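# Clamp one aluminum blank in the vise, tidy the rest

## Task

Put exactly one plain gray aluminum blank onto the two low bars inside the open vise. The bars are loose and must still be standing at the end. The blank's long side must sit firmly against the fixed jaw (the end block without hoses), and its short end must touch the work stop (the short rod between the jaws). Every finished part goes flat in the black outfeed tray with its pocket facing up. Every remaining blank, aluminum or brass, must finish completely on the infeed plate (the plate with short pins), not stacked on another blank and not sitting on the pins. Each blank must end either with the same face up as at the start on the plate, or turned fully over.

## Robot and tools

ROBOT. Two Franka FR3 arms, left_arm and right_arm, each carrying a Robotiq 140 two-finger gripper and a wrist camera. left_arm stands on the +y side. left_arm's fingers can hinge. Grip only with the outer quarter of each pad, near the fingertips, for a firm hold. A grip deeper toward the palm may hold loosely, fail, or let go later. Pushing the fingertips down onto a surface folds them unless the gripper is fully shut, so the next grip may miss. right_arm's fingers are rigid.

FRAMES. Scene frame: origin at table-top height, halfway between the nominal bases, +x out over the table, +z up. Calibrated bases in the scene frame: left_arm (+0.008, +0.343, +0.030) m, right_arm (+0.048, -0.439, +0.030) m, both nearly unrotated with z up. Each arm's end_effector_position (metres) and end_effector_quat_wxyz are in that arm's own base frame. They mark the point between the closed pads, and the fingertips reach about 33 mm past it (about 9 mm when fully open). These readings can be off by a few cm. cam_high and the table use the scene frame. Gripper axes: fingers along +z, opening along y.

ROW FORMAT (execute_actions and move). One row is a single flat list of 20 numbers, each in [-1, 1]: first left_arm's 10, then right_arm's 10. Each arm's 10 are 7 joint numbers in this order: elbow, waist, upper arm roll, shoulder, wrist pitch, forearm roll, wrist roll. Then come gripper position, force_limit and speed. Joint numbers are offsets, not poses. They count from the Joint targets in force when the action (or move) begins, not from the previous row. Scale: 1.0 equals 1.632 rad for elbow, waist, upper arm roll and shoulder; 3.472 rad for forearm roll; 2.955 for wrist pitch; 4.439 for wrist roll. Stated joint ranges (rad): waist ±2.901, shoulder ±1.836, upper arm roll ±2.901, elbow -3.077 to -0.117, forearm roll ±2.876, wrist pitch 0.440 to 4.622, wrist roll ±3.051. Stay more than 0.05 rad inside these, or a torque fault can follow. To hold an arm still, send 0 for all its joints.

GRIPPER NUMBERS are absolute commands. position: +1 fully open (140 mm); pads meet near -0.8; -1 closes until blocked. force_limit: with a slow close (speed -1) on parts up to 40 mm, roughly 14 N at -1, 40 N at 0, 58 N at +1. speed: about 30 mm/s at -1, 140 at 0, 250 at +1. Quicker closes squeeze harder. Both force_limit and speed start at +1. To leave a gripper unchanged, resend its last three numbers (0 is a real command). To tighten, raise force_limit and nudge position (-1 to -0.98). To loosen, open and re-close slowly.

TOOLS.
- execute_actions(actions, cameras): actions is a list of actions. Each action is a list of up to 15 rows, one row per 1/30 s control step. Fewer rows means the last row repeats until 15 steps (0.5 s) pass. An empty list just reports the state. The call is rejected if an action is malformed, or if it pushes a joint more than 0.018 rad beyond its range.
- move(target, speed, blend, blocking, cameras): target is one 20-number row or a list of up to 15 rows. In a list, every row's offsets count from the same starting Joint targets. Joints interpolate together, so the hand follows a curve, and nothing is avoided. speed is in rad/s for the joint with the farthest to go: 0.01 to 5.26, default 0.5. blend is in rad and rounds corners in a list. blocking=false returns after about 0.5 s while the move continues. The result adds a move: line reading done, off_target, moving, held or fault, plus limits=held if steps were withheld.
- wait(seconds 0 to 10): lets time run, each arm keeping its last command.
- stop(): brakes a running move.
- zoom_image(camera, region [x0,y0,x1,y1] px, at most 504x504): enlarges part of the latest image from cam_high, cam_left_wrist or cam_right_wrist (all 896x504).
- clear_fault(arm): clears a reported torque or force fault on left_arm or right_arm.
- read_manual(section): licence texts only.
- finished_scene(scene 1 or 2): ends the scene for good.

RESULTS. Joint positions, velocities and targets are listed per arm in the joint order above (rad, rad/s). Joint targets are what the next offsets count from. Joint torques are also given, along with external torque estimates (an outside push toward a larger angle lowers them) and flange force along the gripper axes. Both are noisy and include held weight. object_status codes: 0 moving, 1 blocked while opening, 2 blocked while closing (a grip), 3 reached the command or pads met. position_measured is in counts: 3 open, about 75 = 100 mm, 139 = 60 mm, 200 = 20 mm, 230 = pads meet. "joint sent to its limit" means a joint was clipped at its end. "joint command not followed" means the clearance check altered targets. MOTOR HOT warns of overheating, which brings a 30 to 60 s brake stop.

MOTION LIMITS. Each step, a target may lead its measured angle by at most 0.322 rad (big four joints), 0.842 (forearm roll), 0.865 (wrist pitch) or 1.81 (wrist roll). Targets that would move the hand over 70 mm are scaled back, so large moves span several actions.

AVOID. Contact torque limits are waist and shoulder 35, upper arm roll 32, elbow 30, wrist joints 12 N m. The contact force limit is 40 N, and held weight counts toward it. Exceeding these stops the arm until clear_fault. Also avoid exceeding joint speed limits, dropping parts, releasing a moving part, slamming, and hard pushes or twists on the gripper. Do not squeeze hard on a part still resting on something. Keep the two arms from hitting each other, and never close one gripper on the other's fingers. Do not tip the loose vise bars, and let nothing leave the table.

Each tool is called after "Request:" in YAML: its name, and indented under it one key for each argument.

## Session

Scene 1 is done. I'll inspect scene 2.

Request:
execute_actions:
  actions: []

Request:
zoom_image:
  camera: "cam_high"
  region: [320, 180, 580, 340]

Scene clock: 0.00 s.
left_arm: end_effector_position=(+0.2746, -0.1132, +0.3643) position_measured=3 object_status=3 end_effector_quat_wxyz=(+0.076, +0.784, -0.513, -0.341) | right_arm: end_effector_position=(+0.4580, +0.4983, +0.1243) position_measured=3 object_status=3 end_effector_quat_wxyz=(-0.143, +0.984, -0.098, +0.047)
Joint names: [elbow, waist, upper arm roll, shoulder, wrist pitch, forearm roll, wrist roll]
Joint positions: left_arm=[-1.879 -0.387 0.01 -0.113 1.052 -0.013 -0.793] | right_arm=[-2.044 0.792 0.011 0.291 2.612 0.198 -0.727]
Joint velocities: within noise
Joint torques (N m): no reading
External joint torques (N m): no reading
Flange force (N): no reading
Joint targets: left_arm=[-1.879 -0.387 0.010 -0.113 1.052 -0.013 -0.793] | right_arm=[-2.044 0.792 0.011 0.291 2.612 0.198 -0.727]
Tool commands: left_gripper/position=+1.0 left_gripper/force_limit=+1.0 left_gripper/speed=+1.0 right_gripper/position=+1.0 right_gripper/force_limit=+1.0 right_gripper/speed=+1.0
camera_calibration:
cam_left_wrist: T_world_to_cam=[[-0.751797, -0.462321, 0.470171, -0.0102289], [-0.0192211, 0.728096, 0.685205, -0.153851], [-0.659115, 0.506098, -0.556267, 0.583852], [0, 0, 0, 1]] pos_world=[0.374178, -0.188197, 0.435007]
cam_right_wrist: T_world_to_cam=[[-0.162411, -0.941069, -0.296668, 0.589702], [-0.960744, 0.0822802, 0.264956, 0.370162], [-0.224932, 0.328054, -0.917489, 0.189139], [0, 0, 0, 1]] pos_world=[0.493949, 0.462445, 0.250402]

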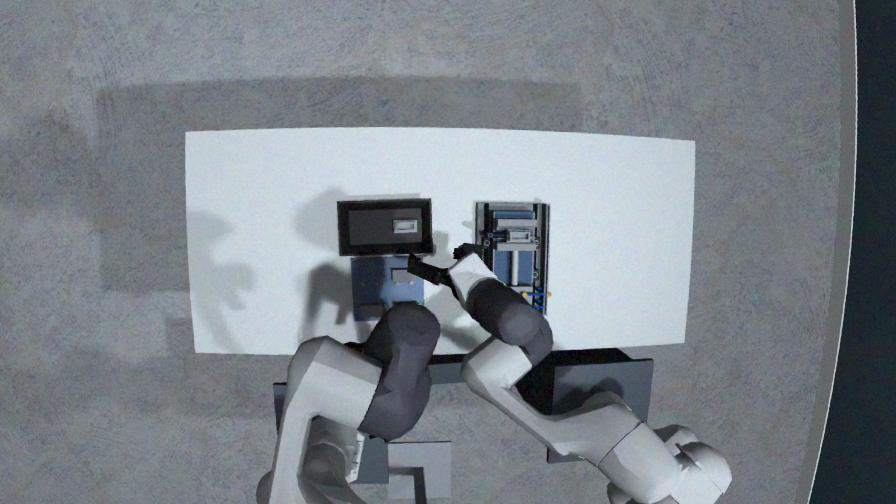

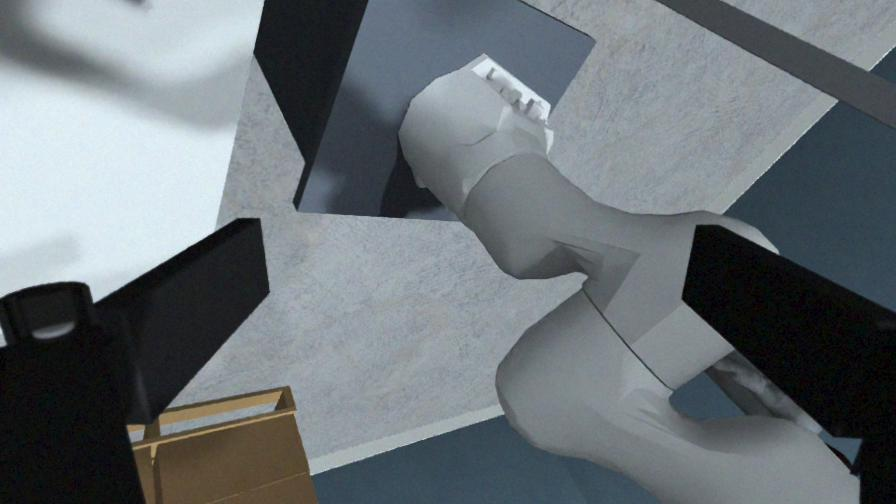

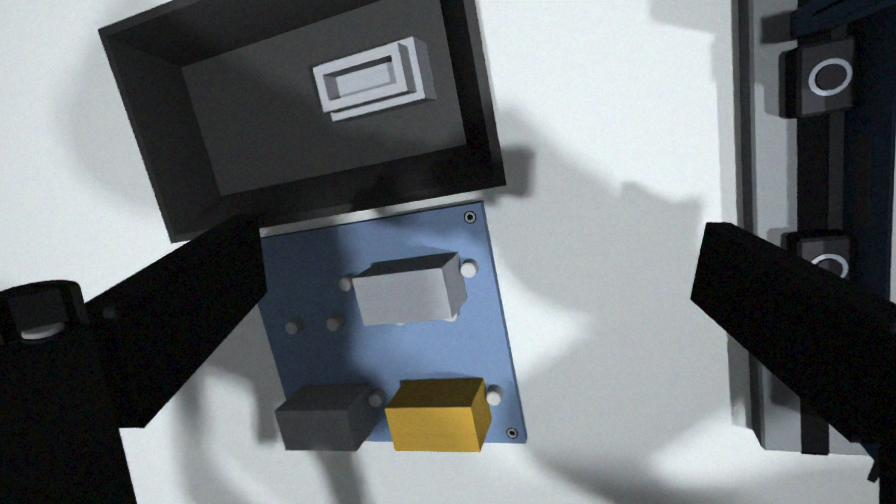

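Scaled by 1.938 from the camera's 896x504 image, which has a finer 1280x720 frame.

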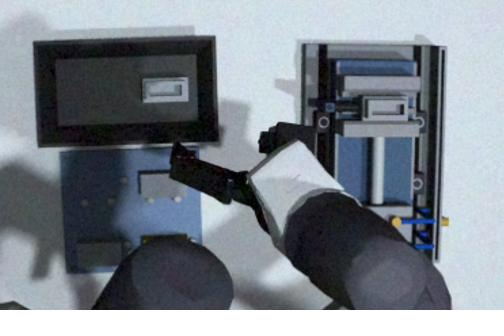

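Request:
execute_actions:
  actions: []

Scene clock: 13.37 s.
left_arm: end_effector_position=(+0.2746, -0.1132, +0.3643) position_measured=3 object_status=3 end_effector_quat_wxyz=(+0.076, +0.784, -0.513, -0.341) | right_arm: end_effector_position=(+0.4580, +0.4983, +0.1243) position_measured=3 object_status=3 end_effector_quat_wxyz=(-0.143, +0.984, -0.098, +0.047)
Joint names: [elbow, waist, upper arm roll, shoulder, wrist pitch, forearm roll, wrist roll]
Joint positions: left_arm=[-1.879 -0.387 0.01 -0.113 1.052 -0.013 -0.793] | right_arm=[-2.044 0.792 0.011 0.291 2.612 0.198 -0.727]
Joint velocities: within noise
Joint torques (N m): left_arm=[22.59 0.46 0.54 -26.38 0.37 0.82 0.01] | right_arm=[24.27 -0.25 1.14 -40 3.11 0.44 -0.08]
External joint torques (N m): left_arm=[0.11 0.59 0.82 0.05 0.05 0.1 -0.03] | right_arm=[1.3 -0.36 0.74 0.66 -0.07 0.03 -0.05]
Flange force (N): left_arm=[-0.8 -1.2 -0.5] | right_arm=[4.2 -4.8 2.3]
Joint targets: left_arm=[-1.879 -0.387 0.010 -0.113 1.052 -0.013 -0.793] | right_arm=[-2.044 0.792 0.011 0.291 2.612 0.198 -0.727]
Tool commands: left_gripper/position=+1.0 left_gripper/force_limit=+1.0 left_gripper/speed=+1.0 right_gripper/position=+1.0 right_gripper/force_limit=+1.0 right_gripper/speed=+1.0
camera_calibration:
cam_left_wrist: T_world_to_cam=[[-0.751797, -0.462321, 0.470171, -0.0102289], [-0.0192211, 0.728096, 0.685205, -0.153851], [-0.659115, 0.506098, -0.556267, 0.583852], [0, 0, 0, 1]] pos_world=[0.374178, -0.188197, 0.435007]
cam_right_wrist: T_world_to_cam=[[-0.162411, -0.941069, -0.296668, 0.589702], [-0.960744, 0.0822802, 0.264956, 0.370162], [-0.224932, 0.328054, -0.917489, 0.189139], [0, 0, 0, 1]] pos_world=[0.493949, 0.462445, 0.250402]

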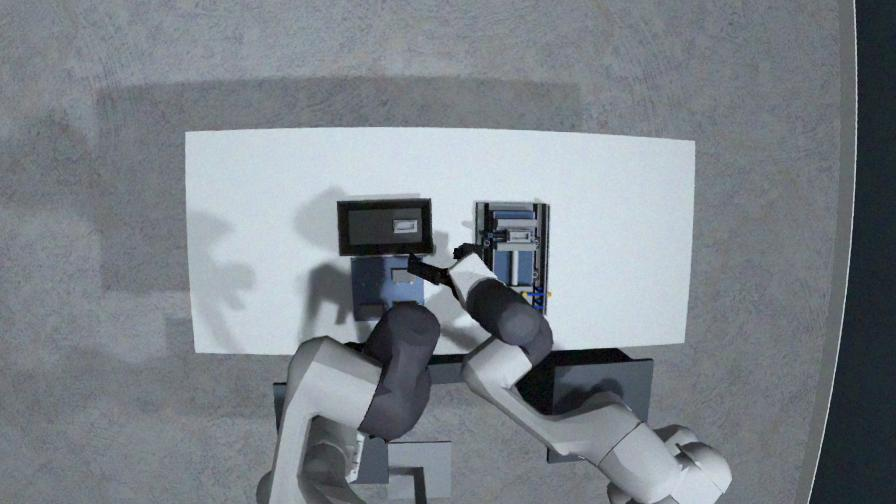

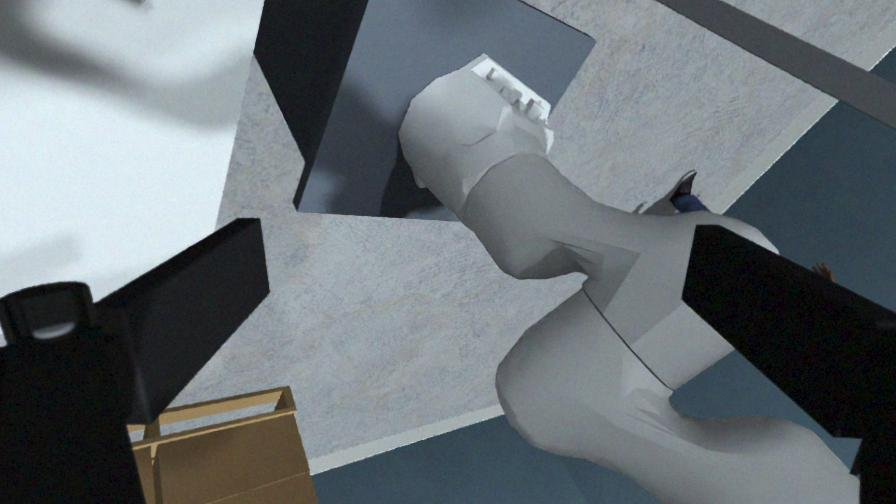

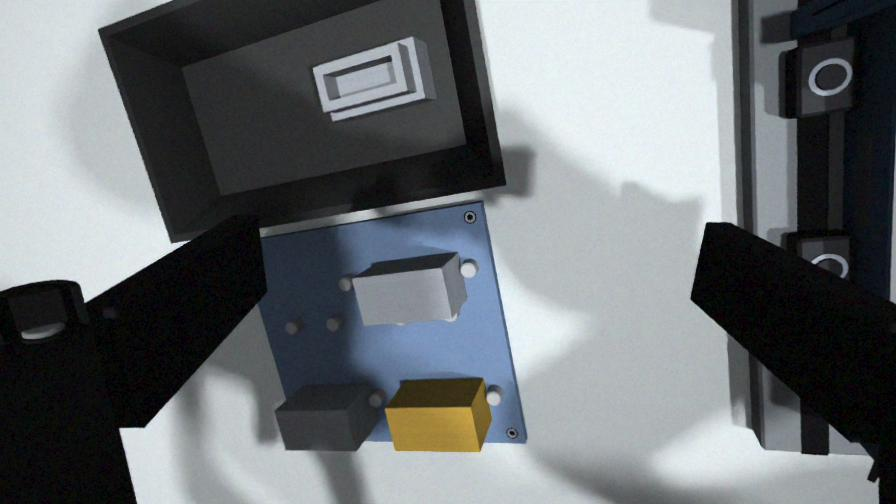

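Request:
zoom_image:
  camera: "cam_right_wrist"
  region: [240, 200, 540, 470]

Request:
zoom_image:
  camera: "cam_high"
  region: [450, 190, 570, 320]

Scaled by 1.680 from the camera's 896x504 image, which has a finer 1280x720 frame.

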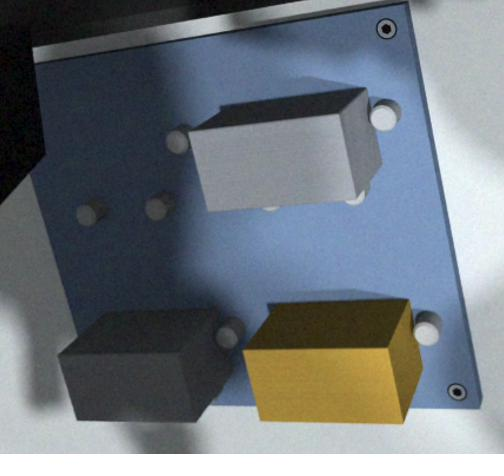

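Scaled by 3.877 from the camera's 896x504 image, which has a finer 1280x720 frame.

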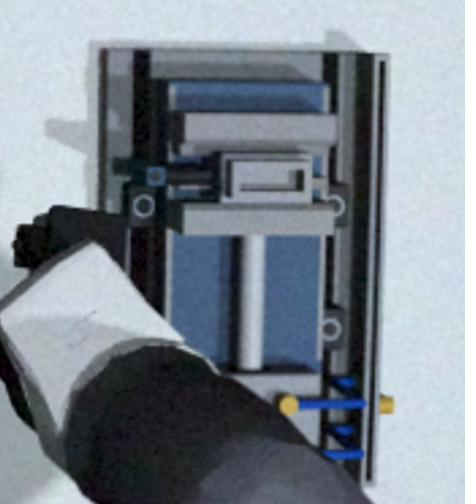

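Request:
move:
  target:
    - [-0.4050, 0.4210, -0.0061, -0.2800, 0.3107, 0.0037, 0.0119, 1, 1, 1, 0, 0, 0, 0, 0, 0, 0, 1, 1, 1]
    - [-0.4050, 0.4210, -0.0061, -0.2800, 0.3107, 0.0037, 0.0119, 1, 1, 1, 0.3559, 0.1011, -0.0067, 0.1892, -0.1858, -0.0570, 0.3713, 1, 1, 1]
  speed: [1.2, 1.2]
  blend: [0.3, 0]
  cameras: ["cam_right_wrist", "cam_high"]

Scene clock: 106.17 s.
left_arm: end_effector_position=(+0.3559, +0.1088, +0.2511) position_measured=3 object_status=3 end_effector_quat_wxyz=(+0.003, +0.966, -0.260, +0.000) | right_arm: end_effector_position=(+0.4097, +0.5832, +0.1202) position_measured=3 object_status=3 end_effector_quat_wxyz=(-0.002, +0.721, -0.693, -0.002)
Joint names: [elbow, waist, upper arm roll, shoulder, wrist pitch, forearm roll, wrist roll]
Joint positions: left_arm=[-2.54 0.299 0.001 -0.568 1.968 -0.004 -0.743] | right_arm=[-1.465 0.956 0.001 0.599 2.068 0.003 0.916]
Joint velocities: left_arm=[within noise] | right_arm=[0.001 0.001 -0.001 0 0 0.002 0.006]
Joint torques (N m): left_arm=[24.47 0.88 0.08 -13.29 2.92 1.1 0.12] | right_arm=[25.95 -0.23 1.08 -49.29 2.18 0.32 0.14]
External joint torques (N m): left_arm=[-0.13 0.94 0.67 -0.55 0.31 0.38 0.12] | right_arm=[1.83 -0.28 0.54 0.93 -0.29 -0.35 0.14]
Flange force (N): left_arm=[-3.1 -0.3 0.8] | right_arm=[-11.6 -8.7 -1.4]
Joint targets: left_arm=[-2.541 0.300 0.000 -0.570 1.971 0.000 -0.740] | right_arm=[-1.464 0.957 0.000 0.600 2.063 0.001 0.921]
move: done
camera_calibration:
cam_right_wrist: T_world_to_cam=[[-0.99834, -0.057176, -0.00700917, 0.452654], [-0.0559913, 0.934589, 0.351296, -0.560207], [-0.013535, 0.351105, -0.936238, 0.0488811], [0, 0, 0, 1]] pos_world=[0.421197, 0.532282, 0.245736]
Images, in order (width x height): cam_high 896x504, cam_right_wrist 896x504.

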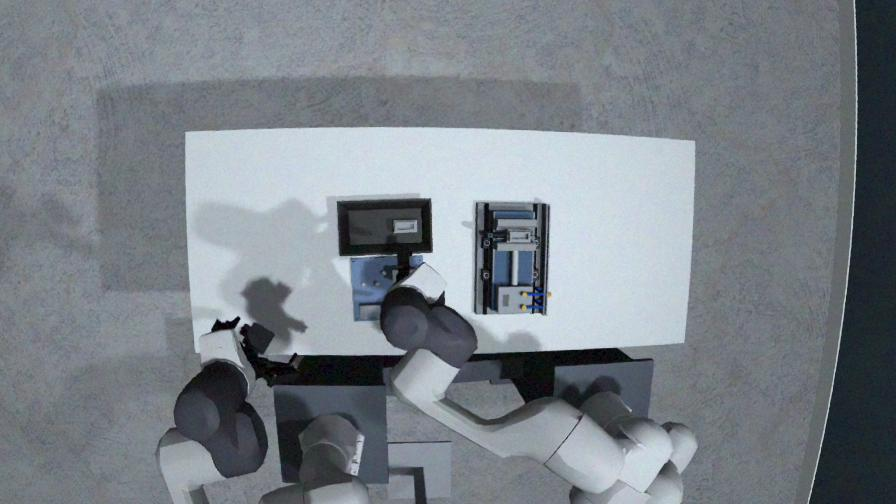

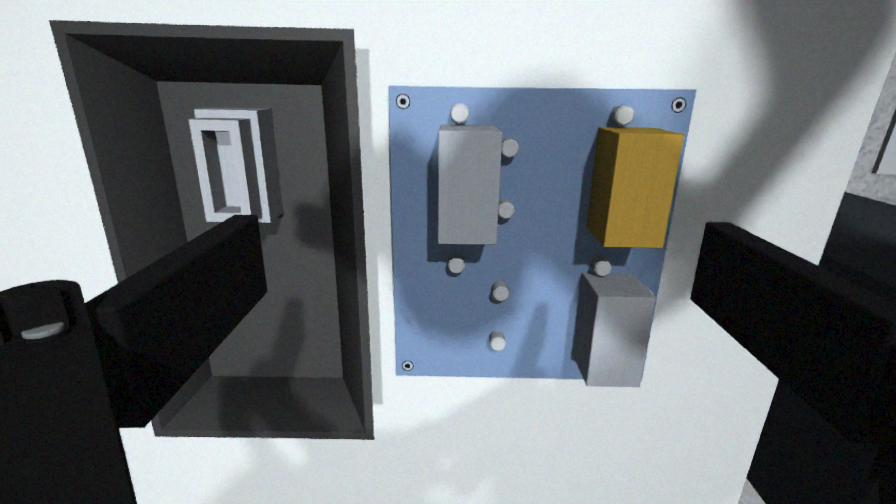

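Request:
move:
  target:
    - [0, 0, 0, 0, 0, 0, 0, -0.17, -0.05, 0, -0.0221, 0, 0, 0.0355, 0.0321, 0, 0, -0.17, -0.05, 0]
    - [0, 0, 0, 0, 0, 0, 0, -0.17, -0.05, 0, -0.0294, 0, 0, 0.0656, 0.0528, 0, 0, -0.17, -0.05, 0]
    - [0, 0, 0, 0, 0, 0, 0, -0.17, -0.05, 0, -0.0294, 0, 0, 0.0656, 0.0528, 0, 0, -1, -0.05, -1]
    - [0, 0, 0, 0, 0, 0, 0, -0.17, -0.05, 0, 0.0138, 0, 0, -0.0117, -0.0138, 0, 0, -1, -0.05, -1]
    - [0.8096, -0.6159, 0, 0.7586, -0.0281, 0, 0.0079, -0.17, -0.05, 0, -0.5280, -0.6477, 0, -0.4769, 0.0286, 0, -0.2368, -1, -0.05, -1]
  speed: [0.3, 0.15, 0.15, 0.3, 0.9]
  blend: [0.02, 0, 0, 0.03, 0]
  cameras: ["cam_left_wrist", "cam_high"]

Scene clock: 169.50 s.
left_arm: end_effector_position=(+0.5614, -0.4812, +0.1693) position_measured=150 object_status=3 end_effector_quat_wxyz=(+0.002, +0.708, -0.706, +0.000) | right_arm: end_effector_position=(+0.4758, -0.0477, +0.1983) position_measured=183 object_status=2 end_effector_quat_wxyz=(+0.001, +0.715, -0.699, -0.004)
Joint names: [elbow, waist, upper arm roll, shoulder, wrist pitch, forearm roll, wrist roll]
Joint positions: left_arm=[-1.22 -0.706 -0.002 0.669 1.89 -0.003 -0.708] | right_arm=[-2.325 -0.099 -0.002 -0.175 2.142 0.002 -0.125]
Joint velocities: left_arm=[within noise] | right_arm=[-0.001 0 0 -0.001 -0.001 0 -0.005]
Joint torques (N m): left_arm=[25.2 0.3 1.07 -52.26 2.55 0.98 0.12] | right_arm=[25.7 -0.89 0.78 -26.6 2.93 0.44 -0.08]
External joint torques (N m): left_arm=[0.47 0.25 0.49 0 -0.07 0.24 0.12] | right_arm=[1.94 -0.73 1.1 -1.01 0.37 -0.18 -0.08]
Flange force (N): left_arm=[2.0 -3.2 -1.0] | right_arm=[-0.1 -3.1 -3.1]
Joint targets: left_arm=[-1.219 -0.705 0.000 0.668 1.888 0.000 -0.705] | right_arm=[-2.325 -0.100 0.000 -0.178 2.148 0.001 -0.130]
move: done; blend cut to 0 rad at target 1
camera_calibration:
cam_left_wrist: T_world_to_cam=[[-0.999993, -0.00157149, 0.00336798, 0.567008], [-0.000351513, 0.942136, 0.33523, 0.404929], [-0.00369991, 0.335226, -0.94213, 0.465741], [0, 0, 0, 1]] pos_world=[0.568869, -0.536736, 0.301135]
Images, in order (width x height): cam_high 896x504, cam_left_wrist 896x504.

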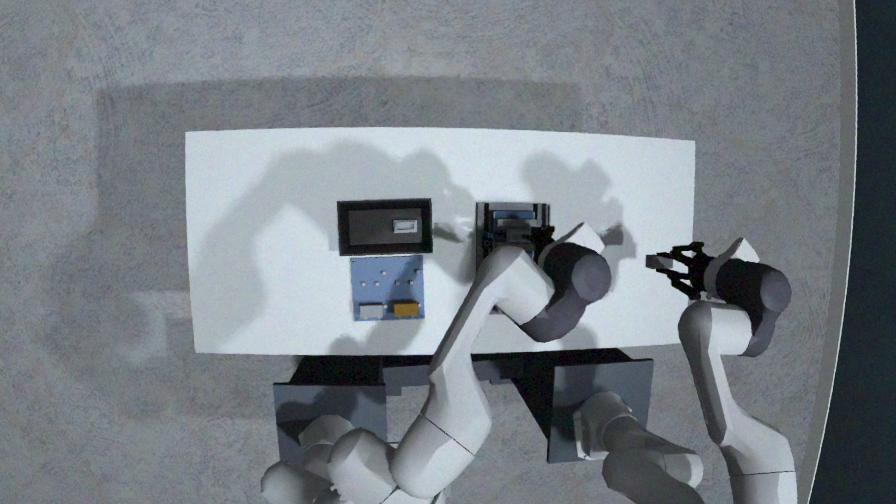

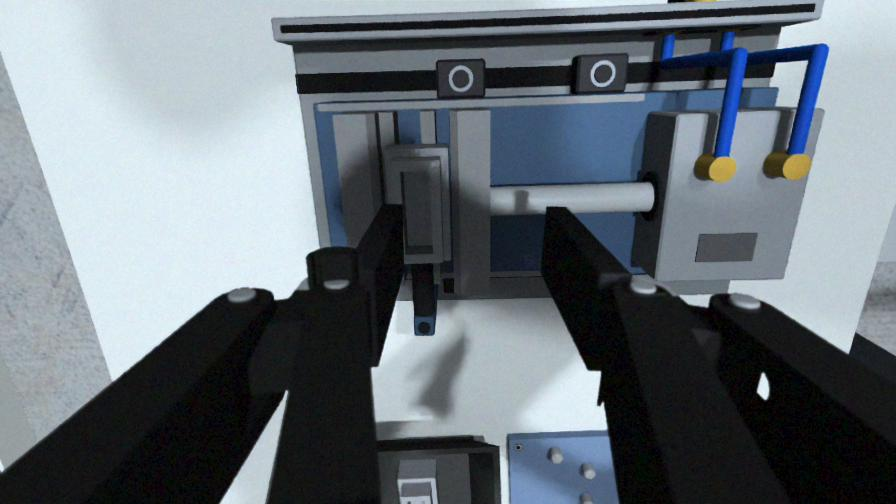

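Request:
zoom_image:
  camera: "cam_left_wrist"
  region: [310, 90, 520, 340]

Scaled by 2.016 from the camera's 896x504 image, which has a finer 1280x720 frame.

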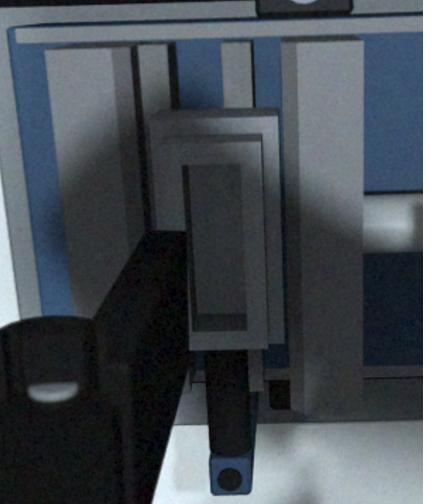

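Request:
move:
  target:
    - [0.0761, 0.0151, 0, 0.0548, -0.0121, 0, 0.0038, -0.17, -0.05, 0, 0, 0, 0, 0, 0, 0, 0, -1, -0.05, -1]
    - [0.0299, 0.0151, 0, 0.0729, 0.0234, 0, 0.0038, -0.17, -0.05, 0, 0, 0, 0, 0, 0, 0, 0, -1, -0.05, -1]
    - [0.0299, 0.0151, 0, 0.0729, 0.0234, 0, 0.0038, -1, -0.05, -1, 0, 0, 0, 0, 0, 0, 0, -1, -0.05, -1]
  speed: [0.3, 0.15, 0.15]
  blend: [0.02, 0, 0]
  cameras: ["cam_left_wrist"]

Scene clock: 229.73 s.
left_arm: end_effector_position=(+0.5864, -0.4777, +0.1108) position_measured=195 object_status=0 end_effector_quat_wxyz=(+0.002, +0.711, -0.703, -0.001) | right_arm: end_effector_position=(+0.4758, -0.0477, +0.1982) position_measured=183 object_status=2 end_effector_quat_wxyz=(+0.001, +0.716, -0.698, -0.004)
Joint names: [elbow, waist, upper arm roll, shoulder, wrist pitch, forearm roll, wrist roll]
Joint positions: left_arm=[-1.17 -0.681 -0.001 0.787 1.955 -0.003 -0.691] | right_arm=[-2.325 -0.099 -0.002 -0.175 2.142 0.002 -0.127]
Joint velocities: within noise
Joint torques (N m): left_arm=[24.13 0.17 0.93 -53.57 2.8 0.96 0.14] | right_arm=[25.92 -0.83 0.65 -26.5 2.86 0.45 -0.21]
External joint torques (N m): left_arm=[-0.41 0.42 0.45 0.88 0.2 0.25 0.14] | right_arm=[2.08 -0.68 0.96 -0.91 0.29 -0.17 -0.21]
Flange force (N): left_arm=[-0.5 -0.6 1.6] | right_arm=[0.4 -3.8 -3.4]
Joint targets: left_arm=[-1.170 -0.680 0.000 0.787 1.957 0.000 -0.688] | right_arm=[-2.325 -0.100 0.000 -0.178 2.148 0.001 -0.130]
move: done
camera_calibration:
cam_left_wrist: T_world_to_cam=[[-0.99994, -0.00976748, 0.00491884, 0.588146], [-0.00754091, 0.941571, 0.33673, 0.424964], [-0.00792045, 0.336673, -0.941588, 0.412734], [0, 0, 0, 1]] pos_world=[0.594585, -0.533346, 0.242634]
Images, in order (width x height): cam_left_wrist 896x504.

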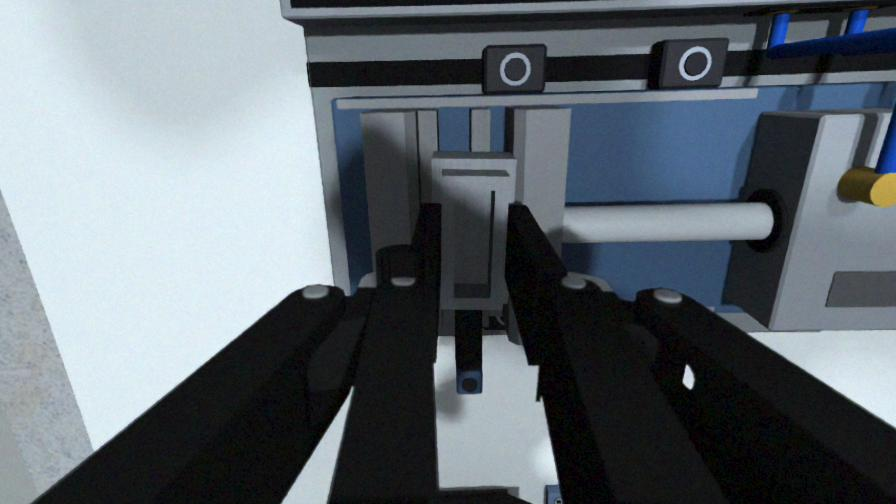

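Request:
move:
  target:
    - [0.0585, -0.0002, 0, -0.0201, -0.0434, 0, 0, -1, -0.05, -1, 0, 0, 0, 0, 0, 0, 0, -1, -0.05, -1]
    - [-0.5184, 0.3107, 0, -0.3685, 0.0828, 0, 0.1063, -1, -0.05, -1, 0.2646, 0.3642, 0, 0.2525, -0.0070, -0.0003, 0.1339, -1, -0.05, -1]
  speed: [0.18, 0.7]
  blend: [0.02, 0]
  cameras: ["cam_left_wrist", "cam_right_wrist", "cam_high"]

Scene clock: 238.30 s.
left_arm: end_effector_position=(+0.5754, -0.1008, +0.1475) position_measured=195 object_status=2 end_effector_quat_wxyz=(+0.003, +0.725, -0.689, -0.002) | right_arm: end_effector_position=(+0.5368, +0.2909, +0.1684) position_measured=183 object_status=2 end_effector_quat_wxyz=(+0.000, +0.720, -0.694, -0.001)
Joint names: [elbow, waist, upper arm roll, shoulder, wrist pitch, forearm roll, wrist roll]
Joint positions: left_arm=[-2.016 -0.173 0.001 0.189 2.198 -0.003 -0.221] | right_arm=[-1.896 0.494 0.001 0.235 2.13 0.002 0.459]
Joint velocities: left_arm=[-0.001 0 -0.001 -0.001 0 0 0.004] | right_arm=[0.001 0 0.001 0.002 -0.002 0 0.006]
Joint torques (N m): left_arm=[23.6 0.41 0.46 -38.67 3.02 0.83 0.01] | right_arm=[26.47 -0.35 0.63 -39.85 2.39 0.28 0.16]
External joint torques (N m): left_arm=[0.36 0.51 0.37 -1.16 0.46 0.23 0.01] | right_arm=[2.55 -0.1 0.64 -0.01 -0.14 -0.34 0.16]
Flange force (N): left_arm=[-1.3 2.1 -0.7] | right_arm=[-5.3 -9.2 -3.4]
Joint targets: left_arm=[-2.016 -0.173 0.000 0.185 2.201 0.000 -0.216] | right_arm=[-1.893 0.494 0.000 0.234 2.127 0.000 0.464]
move: done
camera_calibration:
cam_left_wrist: T_world_to_cam=[[-0.998715, -0.0499089, 0.00878657, 0.575369], [-0.0440124, 0.940191, 0.337794, 0.0783804], [-0.02512, 0.336973, -0.941179, 0.330085], [0, 0, 0, 1]] pos_world=[0.586371, -0.156206, 0.279138]
cam_right_wrist: T_world_to_cam=[[-0.998568, -0.0531755, -0.00587076, 0.561929], [-0.0518939, 0.936091, 0.347909, -0.298971], [-0.0130047, 0.347716, -0.93751, 0.199265], [0, 0, 0, 1]] pos_world=[0.548201, 0.240457, 0.294126]

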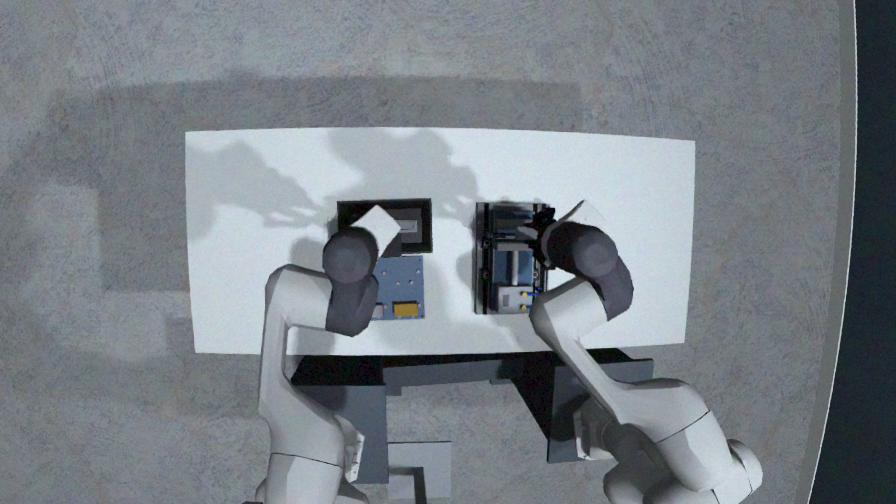

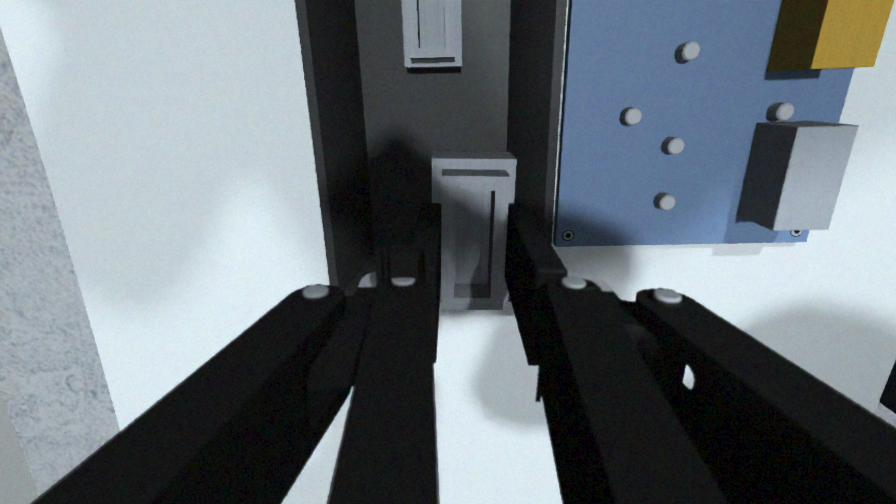

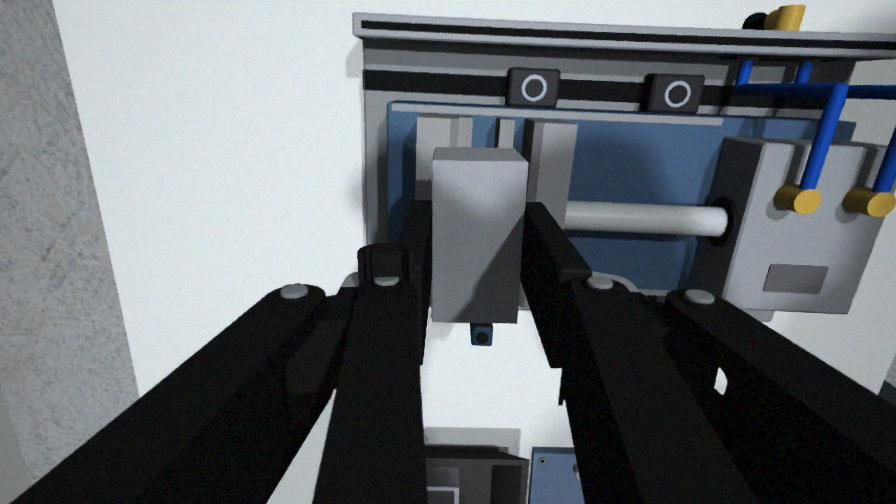

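Request:
move:
  target:
    - [0.0020, -0.0004, 0, 0.0983, 0.0532, 0, -0.0017, -1, -0.05, -1, 0, 0, 0, 0, 0, 0, 0, -1, -0.05, -1]
    - [-0.0037, -0.0004, 0, 0.1293, 0.0735, 0, -0.0017, -1, -0.05, -1, 0, 0, 0, 0, 0, 0, 0, -1, -0.05, -1]
  speed: [0.3, 0.06]
  cameras: ["cam_left_wrist", "cam_right_wrist"]

Request:
zoom_image:
  camera: "cam_right_wrist"
  region: [380, 90, 620, 360]

Scene clock: 264.97 s.
left_arm: end_effector_position=(+0.5922, -0.1035, +0.0428) position_measured=195 object_status=2 end_effector_quat_wxyz=(+0.002, +0.725, -0.689, -0.001) | right_arm: end_effector_position=(+0.5369, +0.2908, +0.1685) position_measured=183 object_status=2 end_effector_quat_wxyz=(+0.000, +0.719, -0.695, -0.001)
Joint names: [elbow, waist, upper arm roll, shoulder, wrist pitch, forearm roll, wrist roll]
Joint positions: left_arm=[-2.021 -0.173 0.001 0.392 2.411 -0.003 -0.221] | right_arm=[-1.896 0.494 0.001 0.235 2.13 0.002 0.461]
Joint velocities: left_arm=[0 -0.001 0 0 0.004 -0.002 -0.002] | right_arm=[within noise]
Joint torques (N m): left_arm=[20.88 0.38 0.6 -39.4 3.51 0.72 -0.18] | right_arm=[26.32 -0.32 0.69 -39.87 2.44 0.34 0.18]
External joint torques (N m): left_arm=[-0.25 0.58 0.42 2.26 0.95 0.22 -0.18] | right_arm=[2.35 0 0.76 0.04 -0.09 -0.29 0.18]
Flange force (N): left_arm=[0.2 -3.2 6.1] | right_arm=[-5.2 -8.5 -3.0]
Joint targets: left_arm=[-2.022 -0.174 0.000 0.396 2.419 0.000 -0.224] | right_arm=[-1.893 0.494 0.000 0.234 2.127 0.000 0.464]
move: done
camera_calibration:
cam_left_wrist: T_world_to_cam=[[-0.99875, -0.0498171, 0.0040546, 0.593105], [-0.045528, 0.940229, 0.337486, 0.117903], [-0.0206248, 0.33688, -0.941322, 0.230342], [0, 0, 0, 1]] pos_world=[0.602482, -0.158906, 0.174631]
cam_right_wrist: T_world_to_cam=[[-0.998674, -0.0511511, -0.00586881, 0.5615], [-0.049998, 0.936265, 0.347719, -0.299935], [-0.0122914, 0.347551, -0.937581, 0.199063], [0, 0, 0, 1]] pos_world=[0.548206, 0.240356, 0.294226]
Images, in order (width x height): cam_left_wrist 896x504, cam_right_wrist 896x504.

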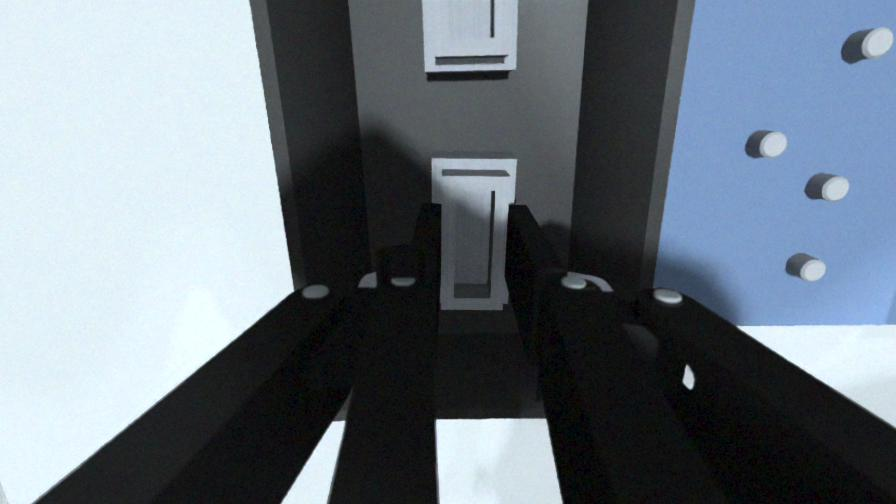

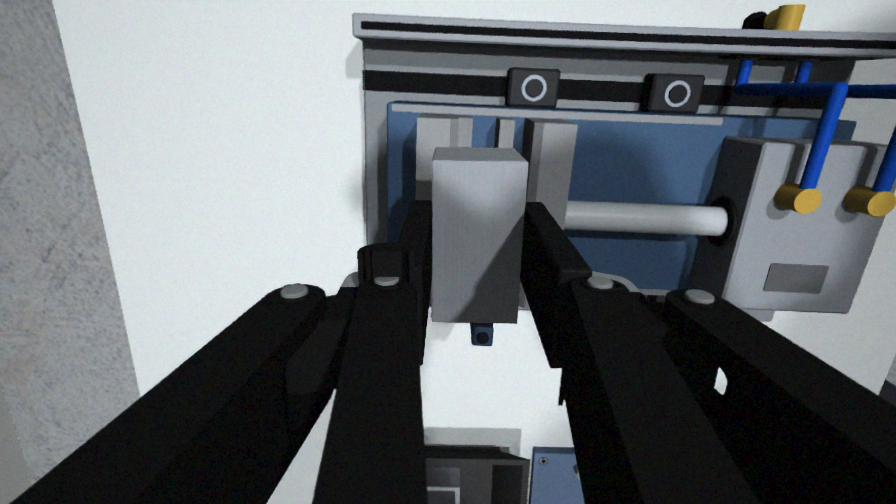

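Scaled by 1.867 from the camera's 896x504 image, which has a finer 1280x720 frame.

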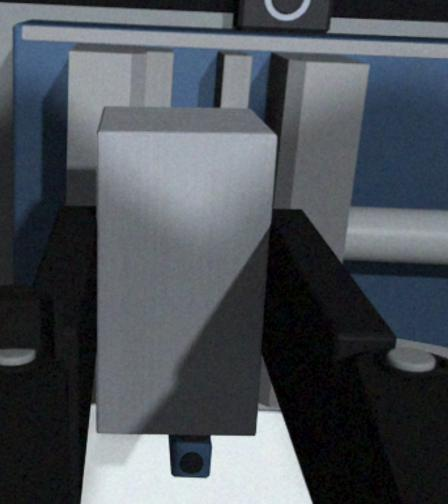

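Request:
move:
  target:
    - [0, 0, 0, 0, 0, 0, 0, -0.26, -0.05, -1, 0, 0, 0, 0, 0, 0, 0, -1, -0.05, -1]
    - [0.0302, 0.0002, 0, -0.0861, -0.0646, 0, 0, -0.26, -0.05, -1, -0.0474, 0.0055, 0, 0.0003, 0.0264, 0, 0.0061, -1, -0.05, -1]
    - [-0.3180, 0.2904, 0, -0.5919, -0.1516, 0, 0, -0.26, -0.05, -1, -0.0635, 0.0055, 0, 0.0252, 0.0490, 0, 0.0061, -1, -0.05, -1]
  speed: [0.15, 0.18, 0.45]
  cameras: ["cam_high", "cam_right_wrist"]

Scene clock: 332.67 s.
left_arm: end_effector_position=(+0.3574, +0.1089, +0.2509) position_measured=162 object_status=3 end_effector_quat_wxyz=(+0.001, +0.865, -0.501, +0.001) | right_arm: end_effector_position=(+0.5237, +0.2884, +0.1107) position_measured=183 object_status=2 end_effector_quat_wxyz=(+0.003, +0.712, -0.702, -0.002)
Joint names: [elbow, waist, upper arm roll, shoulder, wrist pitch, forearm roll, wrist roll]
Joint positions: left_arm=[-2.541 0.298 0 -0.567 1.974 -0.003 -0.221] | right_arm=[-1.997 0.501 0.001 0.276 2.266 0.002 0.488]
Joint velocities: left_arm=[0 0 0.001 0 -0.004 0.001 0.001] | right_arm=[within noise]
Joint torques (N m): left_arm=[24.4 0.97 0.4 -13.25 2.42 0.91 -0.23] | right_arm=[24.58 0.09 0.85 -39.95 2.85 0.29 0.13]
External joint torques (N m): left_arm=[-0.16 0.94 0.85 -0.5 -0.16 0.22 -0.23] | right_arm=[1.82 0.05 0.56 0.02 0.35 -0.28 0.13]
Flange force (N): left_arm=[-2.4 1.8 -0.4] | right_arm=[-3.8 -5.8 -0.6]
Joint targets: left_arm=[-2.541 0.300 0.000 -0.570 1.971 0.000 -0.224] | right_arm=[-1.997 0.503 0.000 0.275 2.272 0.000 0.491]
move: done
camera_calibration:
cam_right_wrist: T_world_to_cam=[[-0.999519, -0.031008, -0.000920356, 0.541964], [-0.0294197, 0.938077, 0.345176, -0.289208], [-0.00983983, 0.345037, -0.938538, 0.145111], [0, 0, 0, 1]] pos_world=[0.534622, 0.238036, 0.236519]
Images, in order (width x height): cam_high 896x504, cam_right_wrist 896x504.

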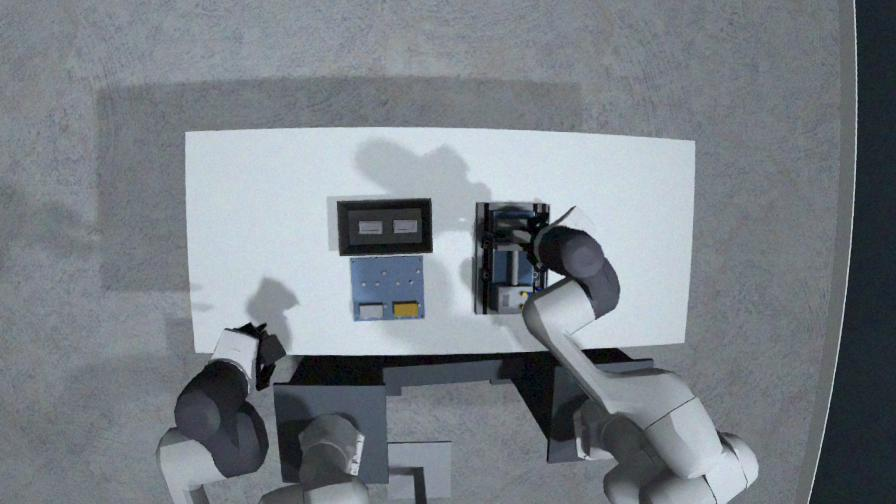

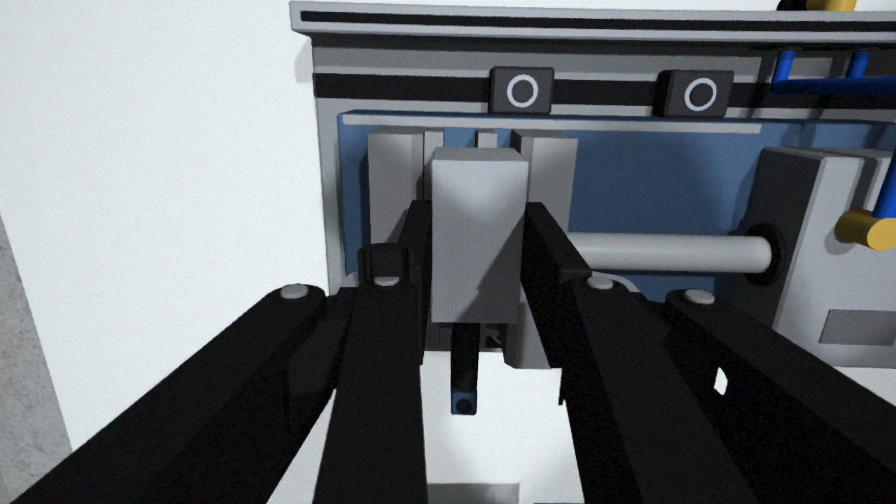

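Request:
move:
  target:
    - [0, 0, 0, 0, 0, 0, 0, -0.26, -0.05, -1, 0.0119, -0.0026, 0, 0.0079, -0.0022, 0, -0.0010, -1, -0.05, -1]
    - [0, 0, 0, 0, 0, 0, 0, -0.26, -0.05, -1, 0.0233, 0.0058, 0, 0.0156, -0.0043, 0, 0.0021, -1, -0.05, -1]
  speed: [0.02, 0.02]
  cameras: ["cam_right_wrist"]

Scene clock: 350.83 s.
left_arm: end_effector_position=(+0.3569, +0.1088, +0.2507) position_measured=162 object_status=3 end_effector_quat_wxyz=(+0.001, +0.865, -0.501, +0.001) | right_arm: end_effector_position=(+0.5284, +0.2975, +0.1088) position_measured=183 object_status=2 end_effector_quat_wxyz=(+0.003, +0.712, -0.702, -0.002)
Joint names: [elbow, waist, upper arm roll, shoulder, wrist pitch, forearm roll, wrist roll]
Joint positions: left_arm=[-2.541 0.299 0 -0.568 1.973 -0.003 -0.221] | right_arm=[-1.964 0.511 0.001 0.301 2.259 0.002 0.496]
Joint velocities: left_arm=[within noise] | right_arm=[0.001 -0.001 0 0 -0.001 0 0.005]
Joint torques (N m): left_arm=[24.54 0.96 0.45 -13.19 2.54 0.93 -0.18] | right_arm=[26.3 0.06 0.87 -41.15 2.9 0.3 0.05]
External joint torques (N m): left_arm=[0.06 0.98 0.95 -0.57 -0.02 0.24 -0.18] | right_arm=[3.35 -0.05 0.5 -0.17 0.38 -0.27 0.05]
Flange force (N): left_arm=[-2.6 1.3 -0.6] | right_arm=[-6.3 -11.0 -2.0]
Joint targets: left_arm=[-2.541 0.300 0.000 -0.570 1.971 0.000 -0.224] | right_arm=[-1.959 0.512 0.000 0.301 2.259 0.000 0.500]
move: done
camera_calibration:
cam_right_wrist: T_world_to_cam=[[-0.999482, -0.0321785, -0.000912989, 0.54721], [-0.0305166, 0.938072, 0.345093, -0.296431], [-0.0102481, 0.344942, -0.938568, 0.140451], [0, 0, 0, 1]] pos_world=[0.539319, 0.247235, 0.234619]
Images, in order (width x height): cam_right_wrist 896x504.

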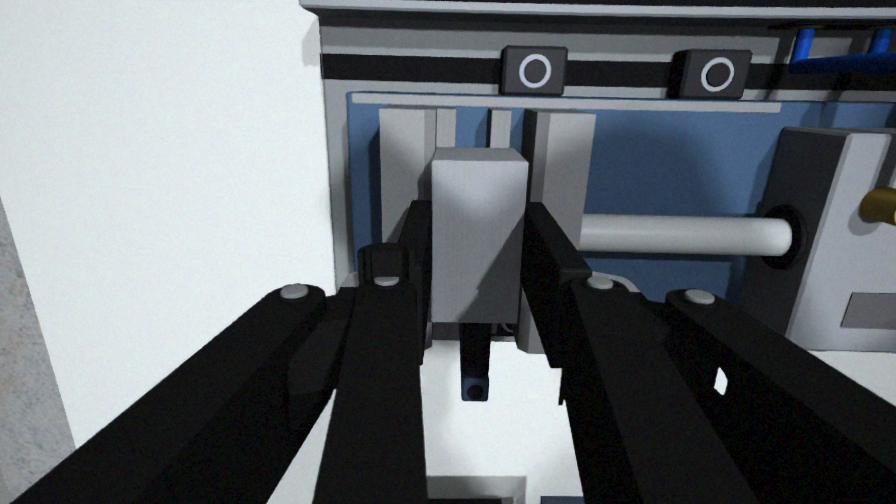

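Request:
move:
  target: [0, 0, 0, 0, 0, 0, 0, -0.26, -0.05, -1, 0.0072, 0.0032, 0, 0.0044, -0.0012, 0, 0.0012, -1, -0.05, -1]
  speed: 0.02
  cameras: []

Scene clock: 359.17 s.
left_arm: end_effector_position=(+0.3568, +0.1088, +0.2507) position_measured=162 object_status=3 end_effector_quat_wxyz=(+0.001, +0.865, -0.501, +0.001) | right_arm: end_effector_position=(+0.5285, +0.3012, +0.1085) position_measured=183 object_status=2 end_effector_quat_wxyz=(+0.004, +0.712, -0.702, -0.002)
Joint names: [elbow, waist, upper arm roll, shoulder, wrist pitch, forearm roll, wrist roll]
Joint positions: left_arm=[-2.541 0.299 0 -0.568 1.973 -0.003 -0.221] | right_arm=[-1.953 0.516 0.001 0.309 2.253 0.002 0.503]
Joint velocities: within noise
Joint torques (N m): left_arm=[24.62 0.88 0.42 -13.15 2.56 0.91 -0.19] | right_arm=[27.01 0.06 0.89 -41.52 3.14 0.32 -0.06]
External joint torques (N m): left_arm=[0.13 0.93 0.96 -0.49 -0.01 0.23 -0.19] | right_arm=[4.32 0.03 0.59 -0.67 0.67 -0.26 -0.06]
Flange force (N): left_arm=[-2.4 0.8 -0.6] | right_arm=[-7.5 -12.9 -2.8]
Joint targets: left_arm=[-2.541 0.300 0.000 -0.570 1.971 0.000 -0.224] | right_arm=[-1.947 0.518 0.000 0.308 2.255 0.000 0.506]
move: done
No camera images: "cameras" was empty.

Request:
move:
  target: [0, 0, 0, 0, 0, 0, 0, -0.26, -0.05, -1, 0.0039, 0.0025, 0, 0.0029, -0.0006, 0, 0.0009, -1, -0.05, -1]
  speed: 0.02
  cameras: ["cam_right_wrist"]

Scene clock: 365.03 s.
left_arm: end_effector_position=(+0.3568, +0.1088, +0.2507) position_measured=162 object_status=3 end_effector_quat_wxyz=(+0.001, +0.865, -0.501, +0.001) | right_arm: end_effector_position=(+0.5285, +0.3031, +0.1083) position_measured=183 object_status=2 end_effector_quat_wxyz=(+0.005, +0.712, -0.702, -0.002)
Joint names: [elbow, waist, upper arm roll, shoulder, wrist pitch, forearm roll, wrist roll]
Joint positions: left_arm=[-2.541 0.299 0 -0.568 1.973 -0.003 -0.221] | right_arm=[-1.947 0.519 0.001 0.313 2.249 0.002 0.506]
Joint velocities: within noise
Joint torques (N m): left_arm=[24.66 0.89 0.39 -13.13 2.57 0.91 -0.19] | right_arm=[26.95 0.61 1.15 -41.53 3.63 0.36 0.09]
External joint torques (N m): left_arm=[0.18 0.9 0.87 -0.5 0 0.23 -0.19] | right_arm=[3.97 0.5 0.77 -0.13 1.11 -0.22 0.09]
Flange force (N): left_arm=[-2.2 0.8 -0.7] | right_arm=[-8.0 -12.0 -0.9]
Joint targets: left_arm=[-2.541 0.300 0.000 -0.570 1.971 0.000 -0.224] | right_arm=[-1.941 0.522 0.000 0.313 2.254 0.000 0.510]
move: done
camera_calibration:
cam_right_wrist: T_world_to_cam=[[-0.999536, -0.0303544, 0.00267893, 0.546605], [-0.0275949, 0.938938, 0.342979, -0.303063], [-0.0129263, 0.342746, -0.939339, 0.140133], [0, 0, 0, 1]] pos_world=[0.5398, 0.253119, 0.234113]
Images, in order (width x height): cam_right_wrist 896x504.

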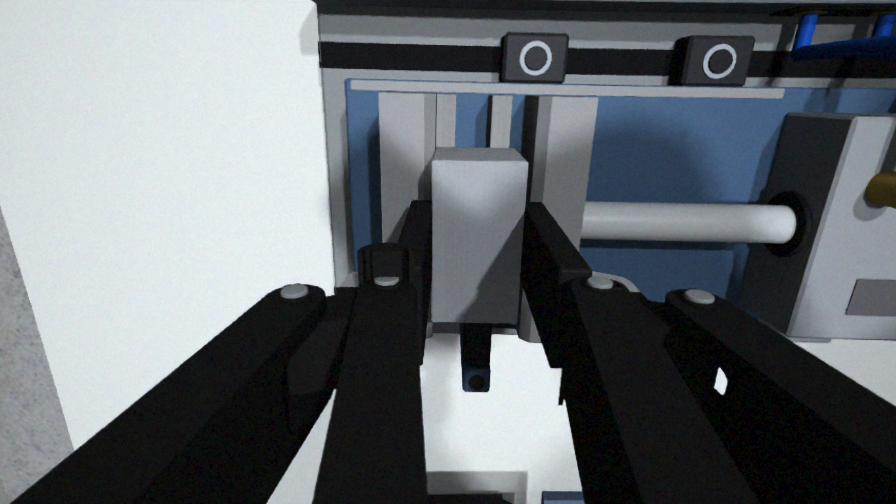

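Request:
move:
  target: [0, 0, 0, 0, 0, 0, 0, -0.26, -0.05, -1, 0.0034, 0.0021, 0, 0.0019, -0.0008, 0, 0.0008, -1, -0.05, -1]
  speed: 0.02
  cameras: []

Scene clock: 369.80 s.
left_arm: end_effector_position=(+0.3568, +0.1088, +0.2507) position_measured=162 object_status=3 end_effector_quat_wxyz=(+0.001, +0.865, -0.501, +0.001) | right_arm: end_effector_position=(+0.5286, +0.3033, +0.1082) position_measured=183 object_status=2 end_effector_quat_wxyz=(+0.007, +0.711, -0.703, -0.002)
Joint names: [elbow, waist, upper arm roll, shoulder, wrist pitch, forearm roll, wrist roll]
Joint positions: left_arm=[-2.541 0.299 0 -0.568 1.972 -0.003 -0.221] | right_arm=[-1.942 0.522 -0.001 0.316 2.244 0 0.509]
Joint velocities: within noise
Joint torques (N m): left_arm=[24.69 0.86 0.43 -13.12 2.56 0.91 -0.15] | right_arm=[27.45 1.69 2.02 -41.52 3.81 0.62 0.14]
External joint torques (N m): left_arm=[0.19 0.85 0.87 -0.43 -0.01 0.23 -0.15] | right_arm=[4.69 1.71 1.77 -0.37 1.34 0.05 0.14]
Flange force (N): left_arm=[-2.2 0.5 -0.7] | right_arm=[-10.7 -12.8 -1.4]
Joint targets: left_arm=[-2.541 0.300 0.000 -0.570 1.971 0.000 -0.224] | right_arm=[-1.935 0.525 0.000 0.316 2.251 0.000 0.513]
move: done
No camera images: "cameras" was empty.

Request:
move:
  target:
    - [0, 0, 0, 0, 0, 0, 0, -0.26, -0.05, -1, -0.0064, -0.0023, 0, -0.0040, 0.0013, 0, -0.0008, -1, -0.05, -1]
    - [0, 0, 0, 0, 0, 0, 0, -0.26, -0.05, -1, -0.0076, -0.0023, 0, -0.0018, 0.0032, 0, -0.0008, -1, -0.05, -1]
  speed: 0.02
  cameras: ["cam_right_wrist"]

Scene clock: 379.50 s.
left_arm: end_effector_position=(+0.3567, +0.1088, +0.2506) position_measured=162 object_status=3 end_effector_quat_wxyz=(+0.001, +0.865, -0.501, +0.001) | right_arm: end_effector_position=(+0.5285, +0.3032, +0.1079) position_measured=183 object_status=2 end_effector_quat_wxyz=(+0.005, +0.711, -0.703, -0.001)
Joint names: [elbow, waist, upper arm roll, shoulder, wrist pitch, forearm roll, wrist roll]
Joint positions: left_arm=[-2.541 0.299 0 -0.568 1.972 -0.003 -0.221] | right_arm=[-1.948 0.522 -0.001 0.313 2.251 0 0.51]
Joint velocities: left_arm=[within noise] | right_arm=[-0.001 0.001 0 0.001 0.003 -0.001 0]
Joint torques (N m): left_arm=[24.65 0.9 0.44 -13.13 2.58 0.91 -0.21] | right_arm=[24.66 0 1.76 -41.41 3.4 0.69 -0.02]
External joint torques (N m): left_arm=[0.16 0.85 0.88 -0.41 0.02 0.22 -0.21] | right_arm=[1.88 0.06 1.55 -0.32 0.92 0.12 -0.02]
Flange force (N): left_arm=[-2.1 0.6 -0.6] | right_arm=[-3.5 -4.5 0.1]
Joint targets: left_arm=[-2.541 0.300 0.000 -0.570 1.971 0.000 -0.224] | right_arm=[-1.948 0.521 0.000 0.313 2.261 0.000 0.510]
move: done
camera_calibration:
cam_right_wrist: T_world_to_cam=[[-0.99959, -0.0285848, 0.00132385, 0.546224], [-0.0264095, 0.939357, 0.341923, -0.303647], [-0.0110173, 0.341748, -0.939727, 0.139093], [0, 0, 0, 1]] pos_world=[0.539514, 0.253312, 0.23381]
Images, in order (width x height): cam_right_wrist 896x504.

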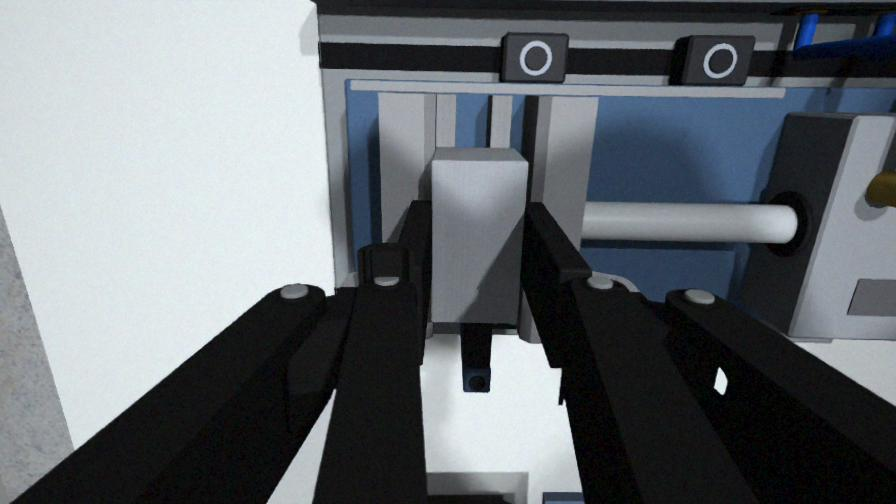

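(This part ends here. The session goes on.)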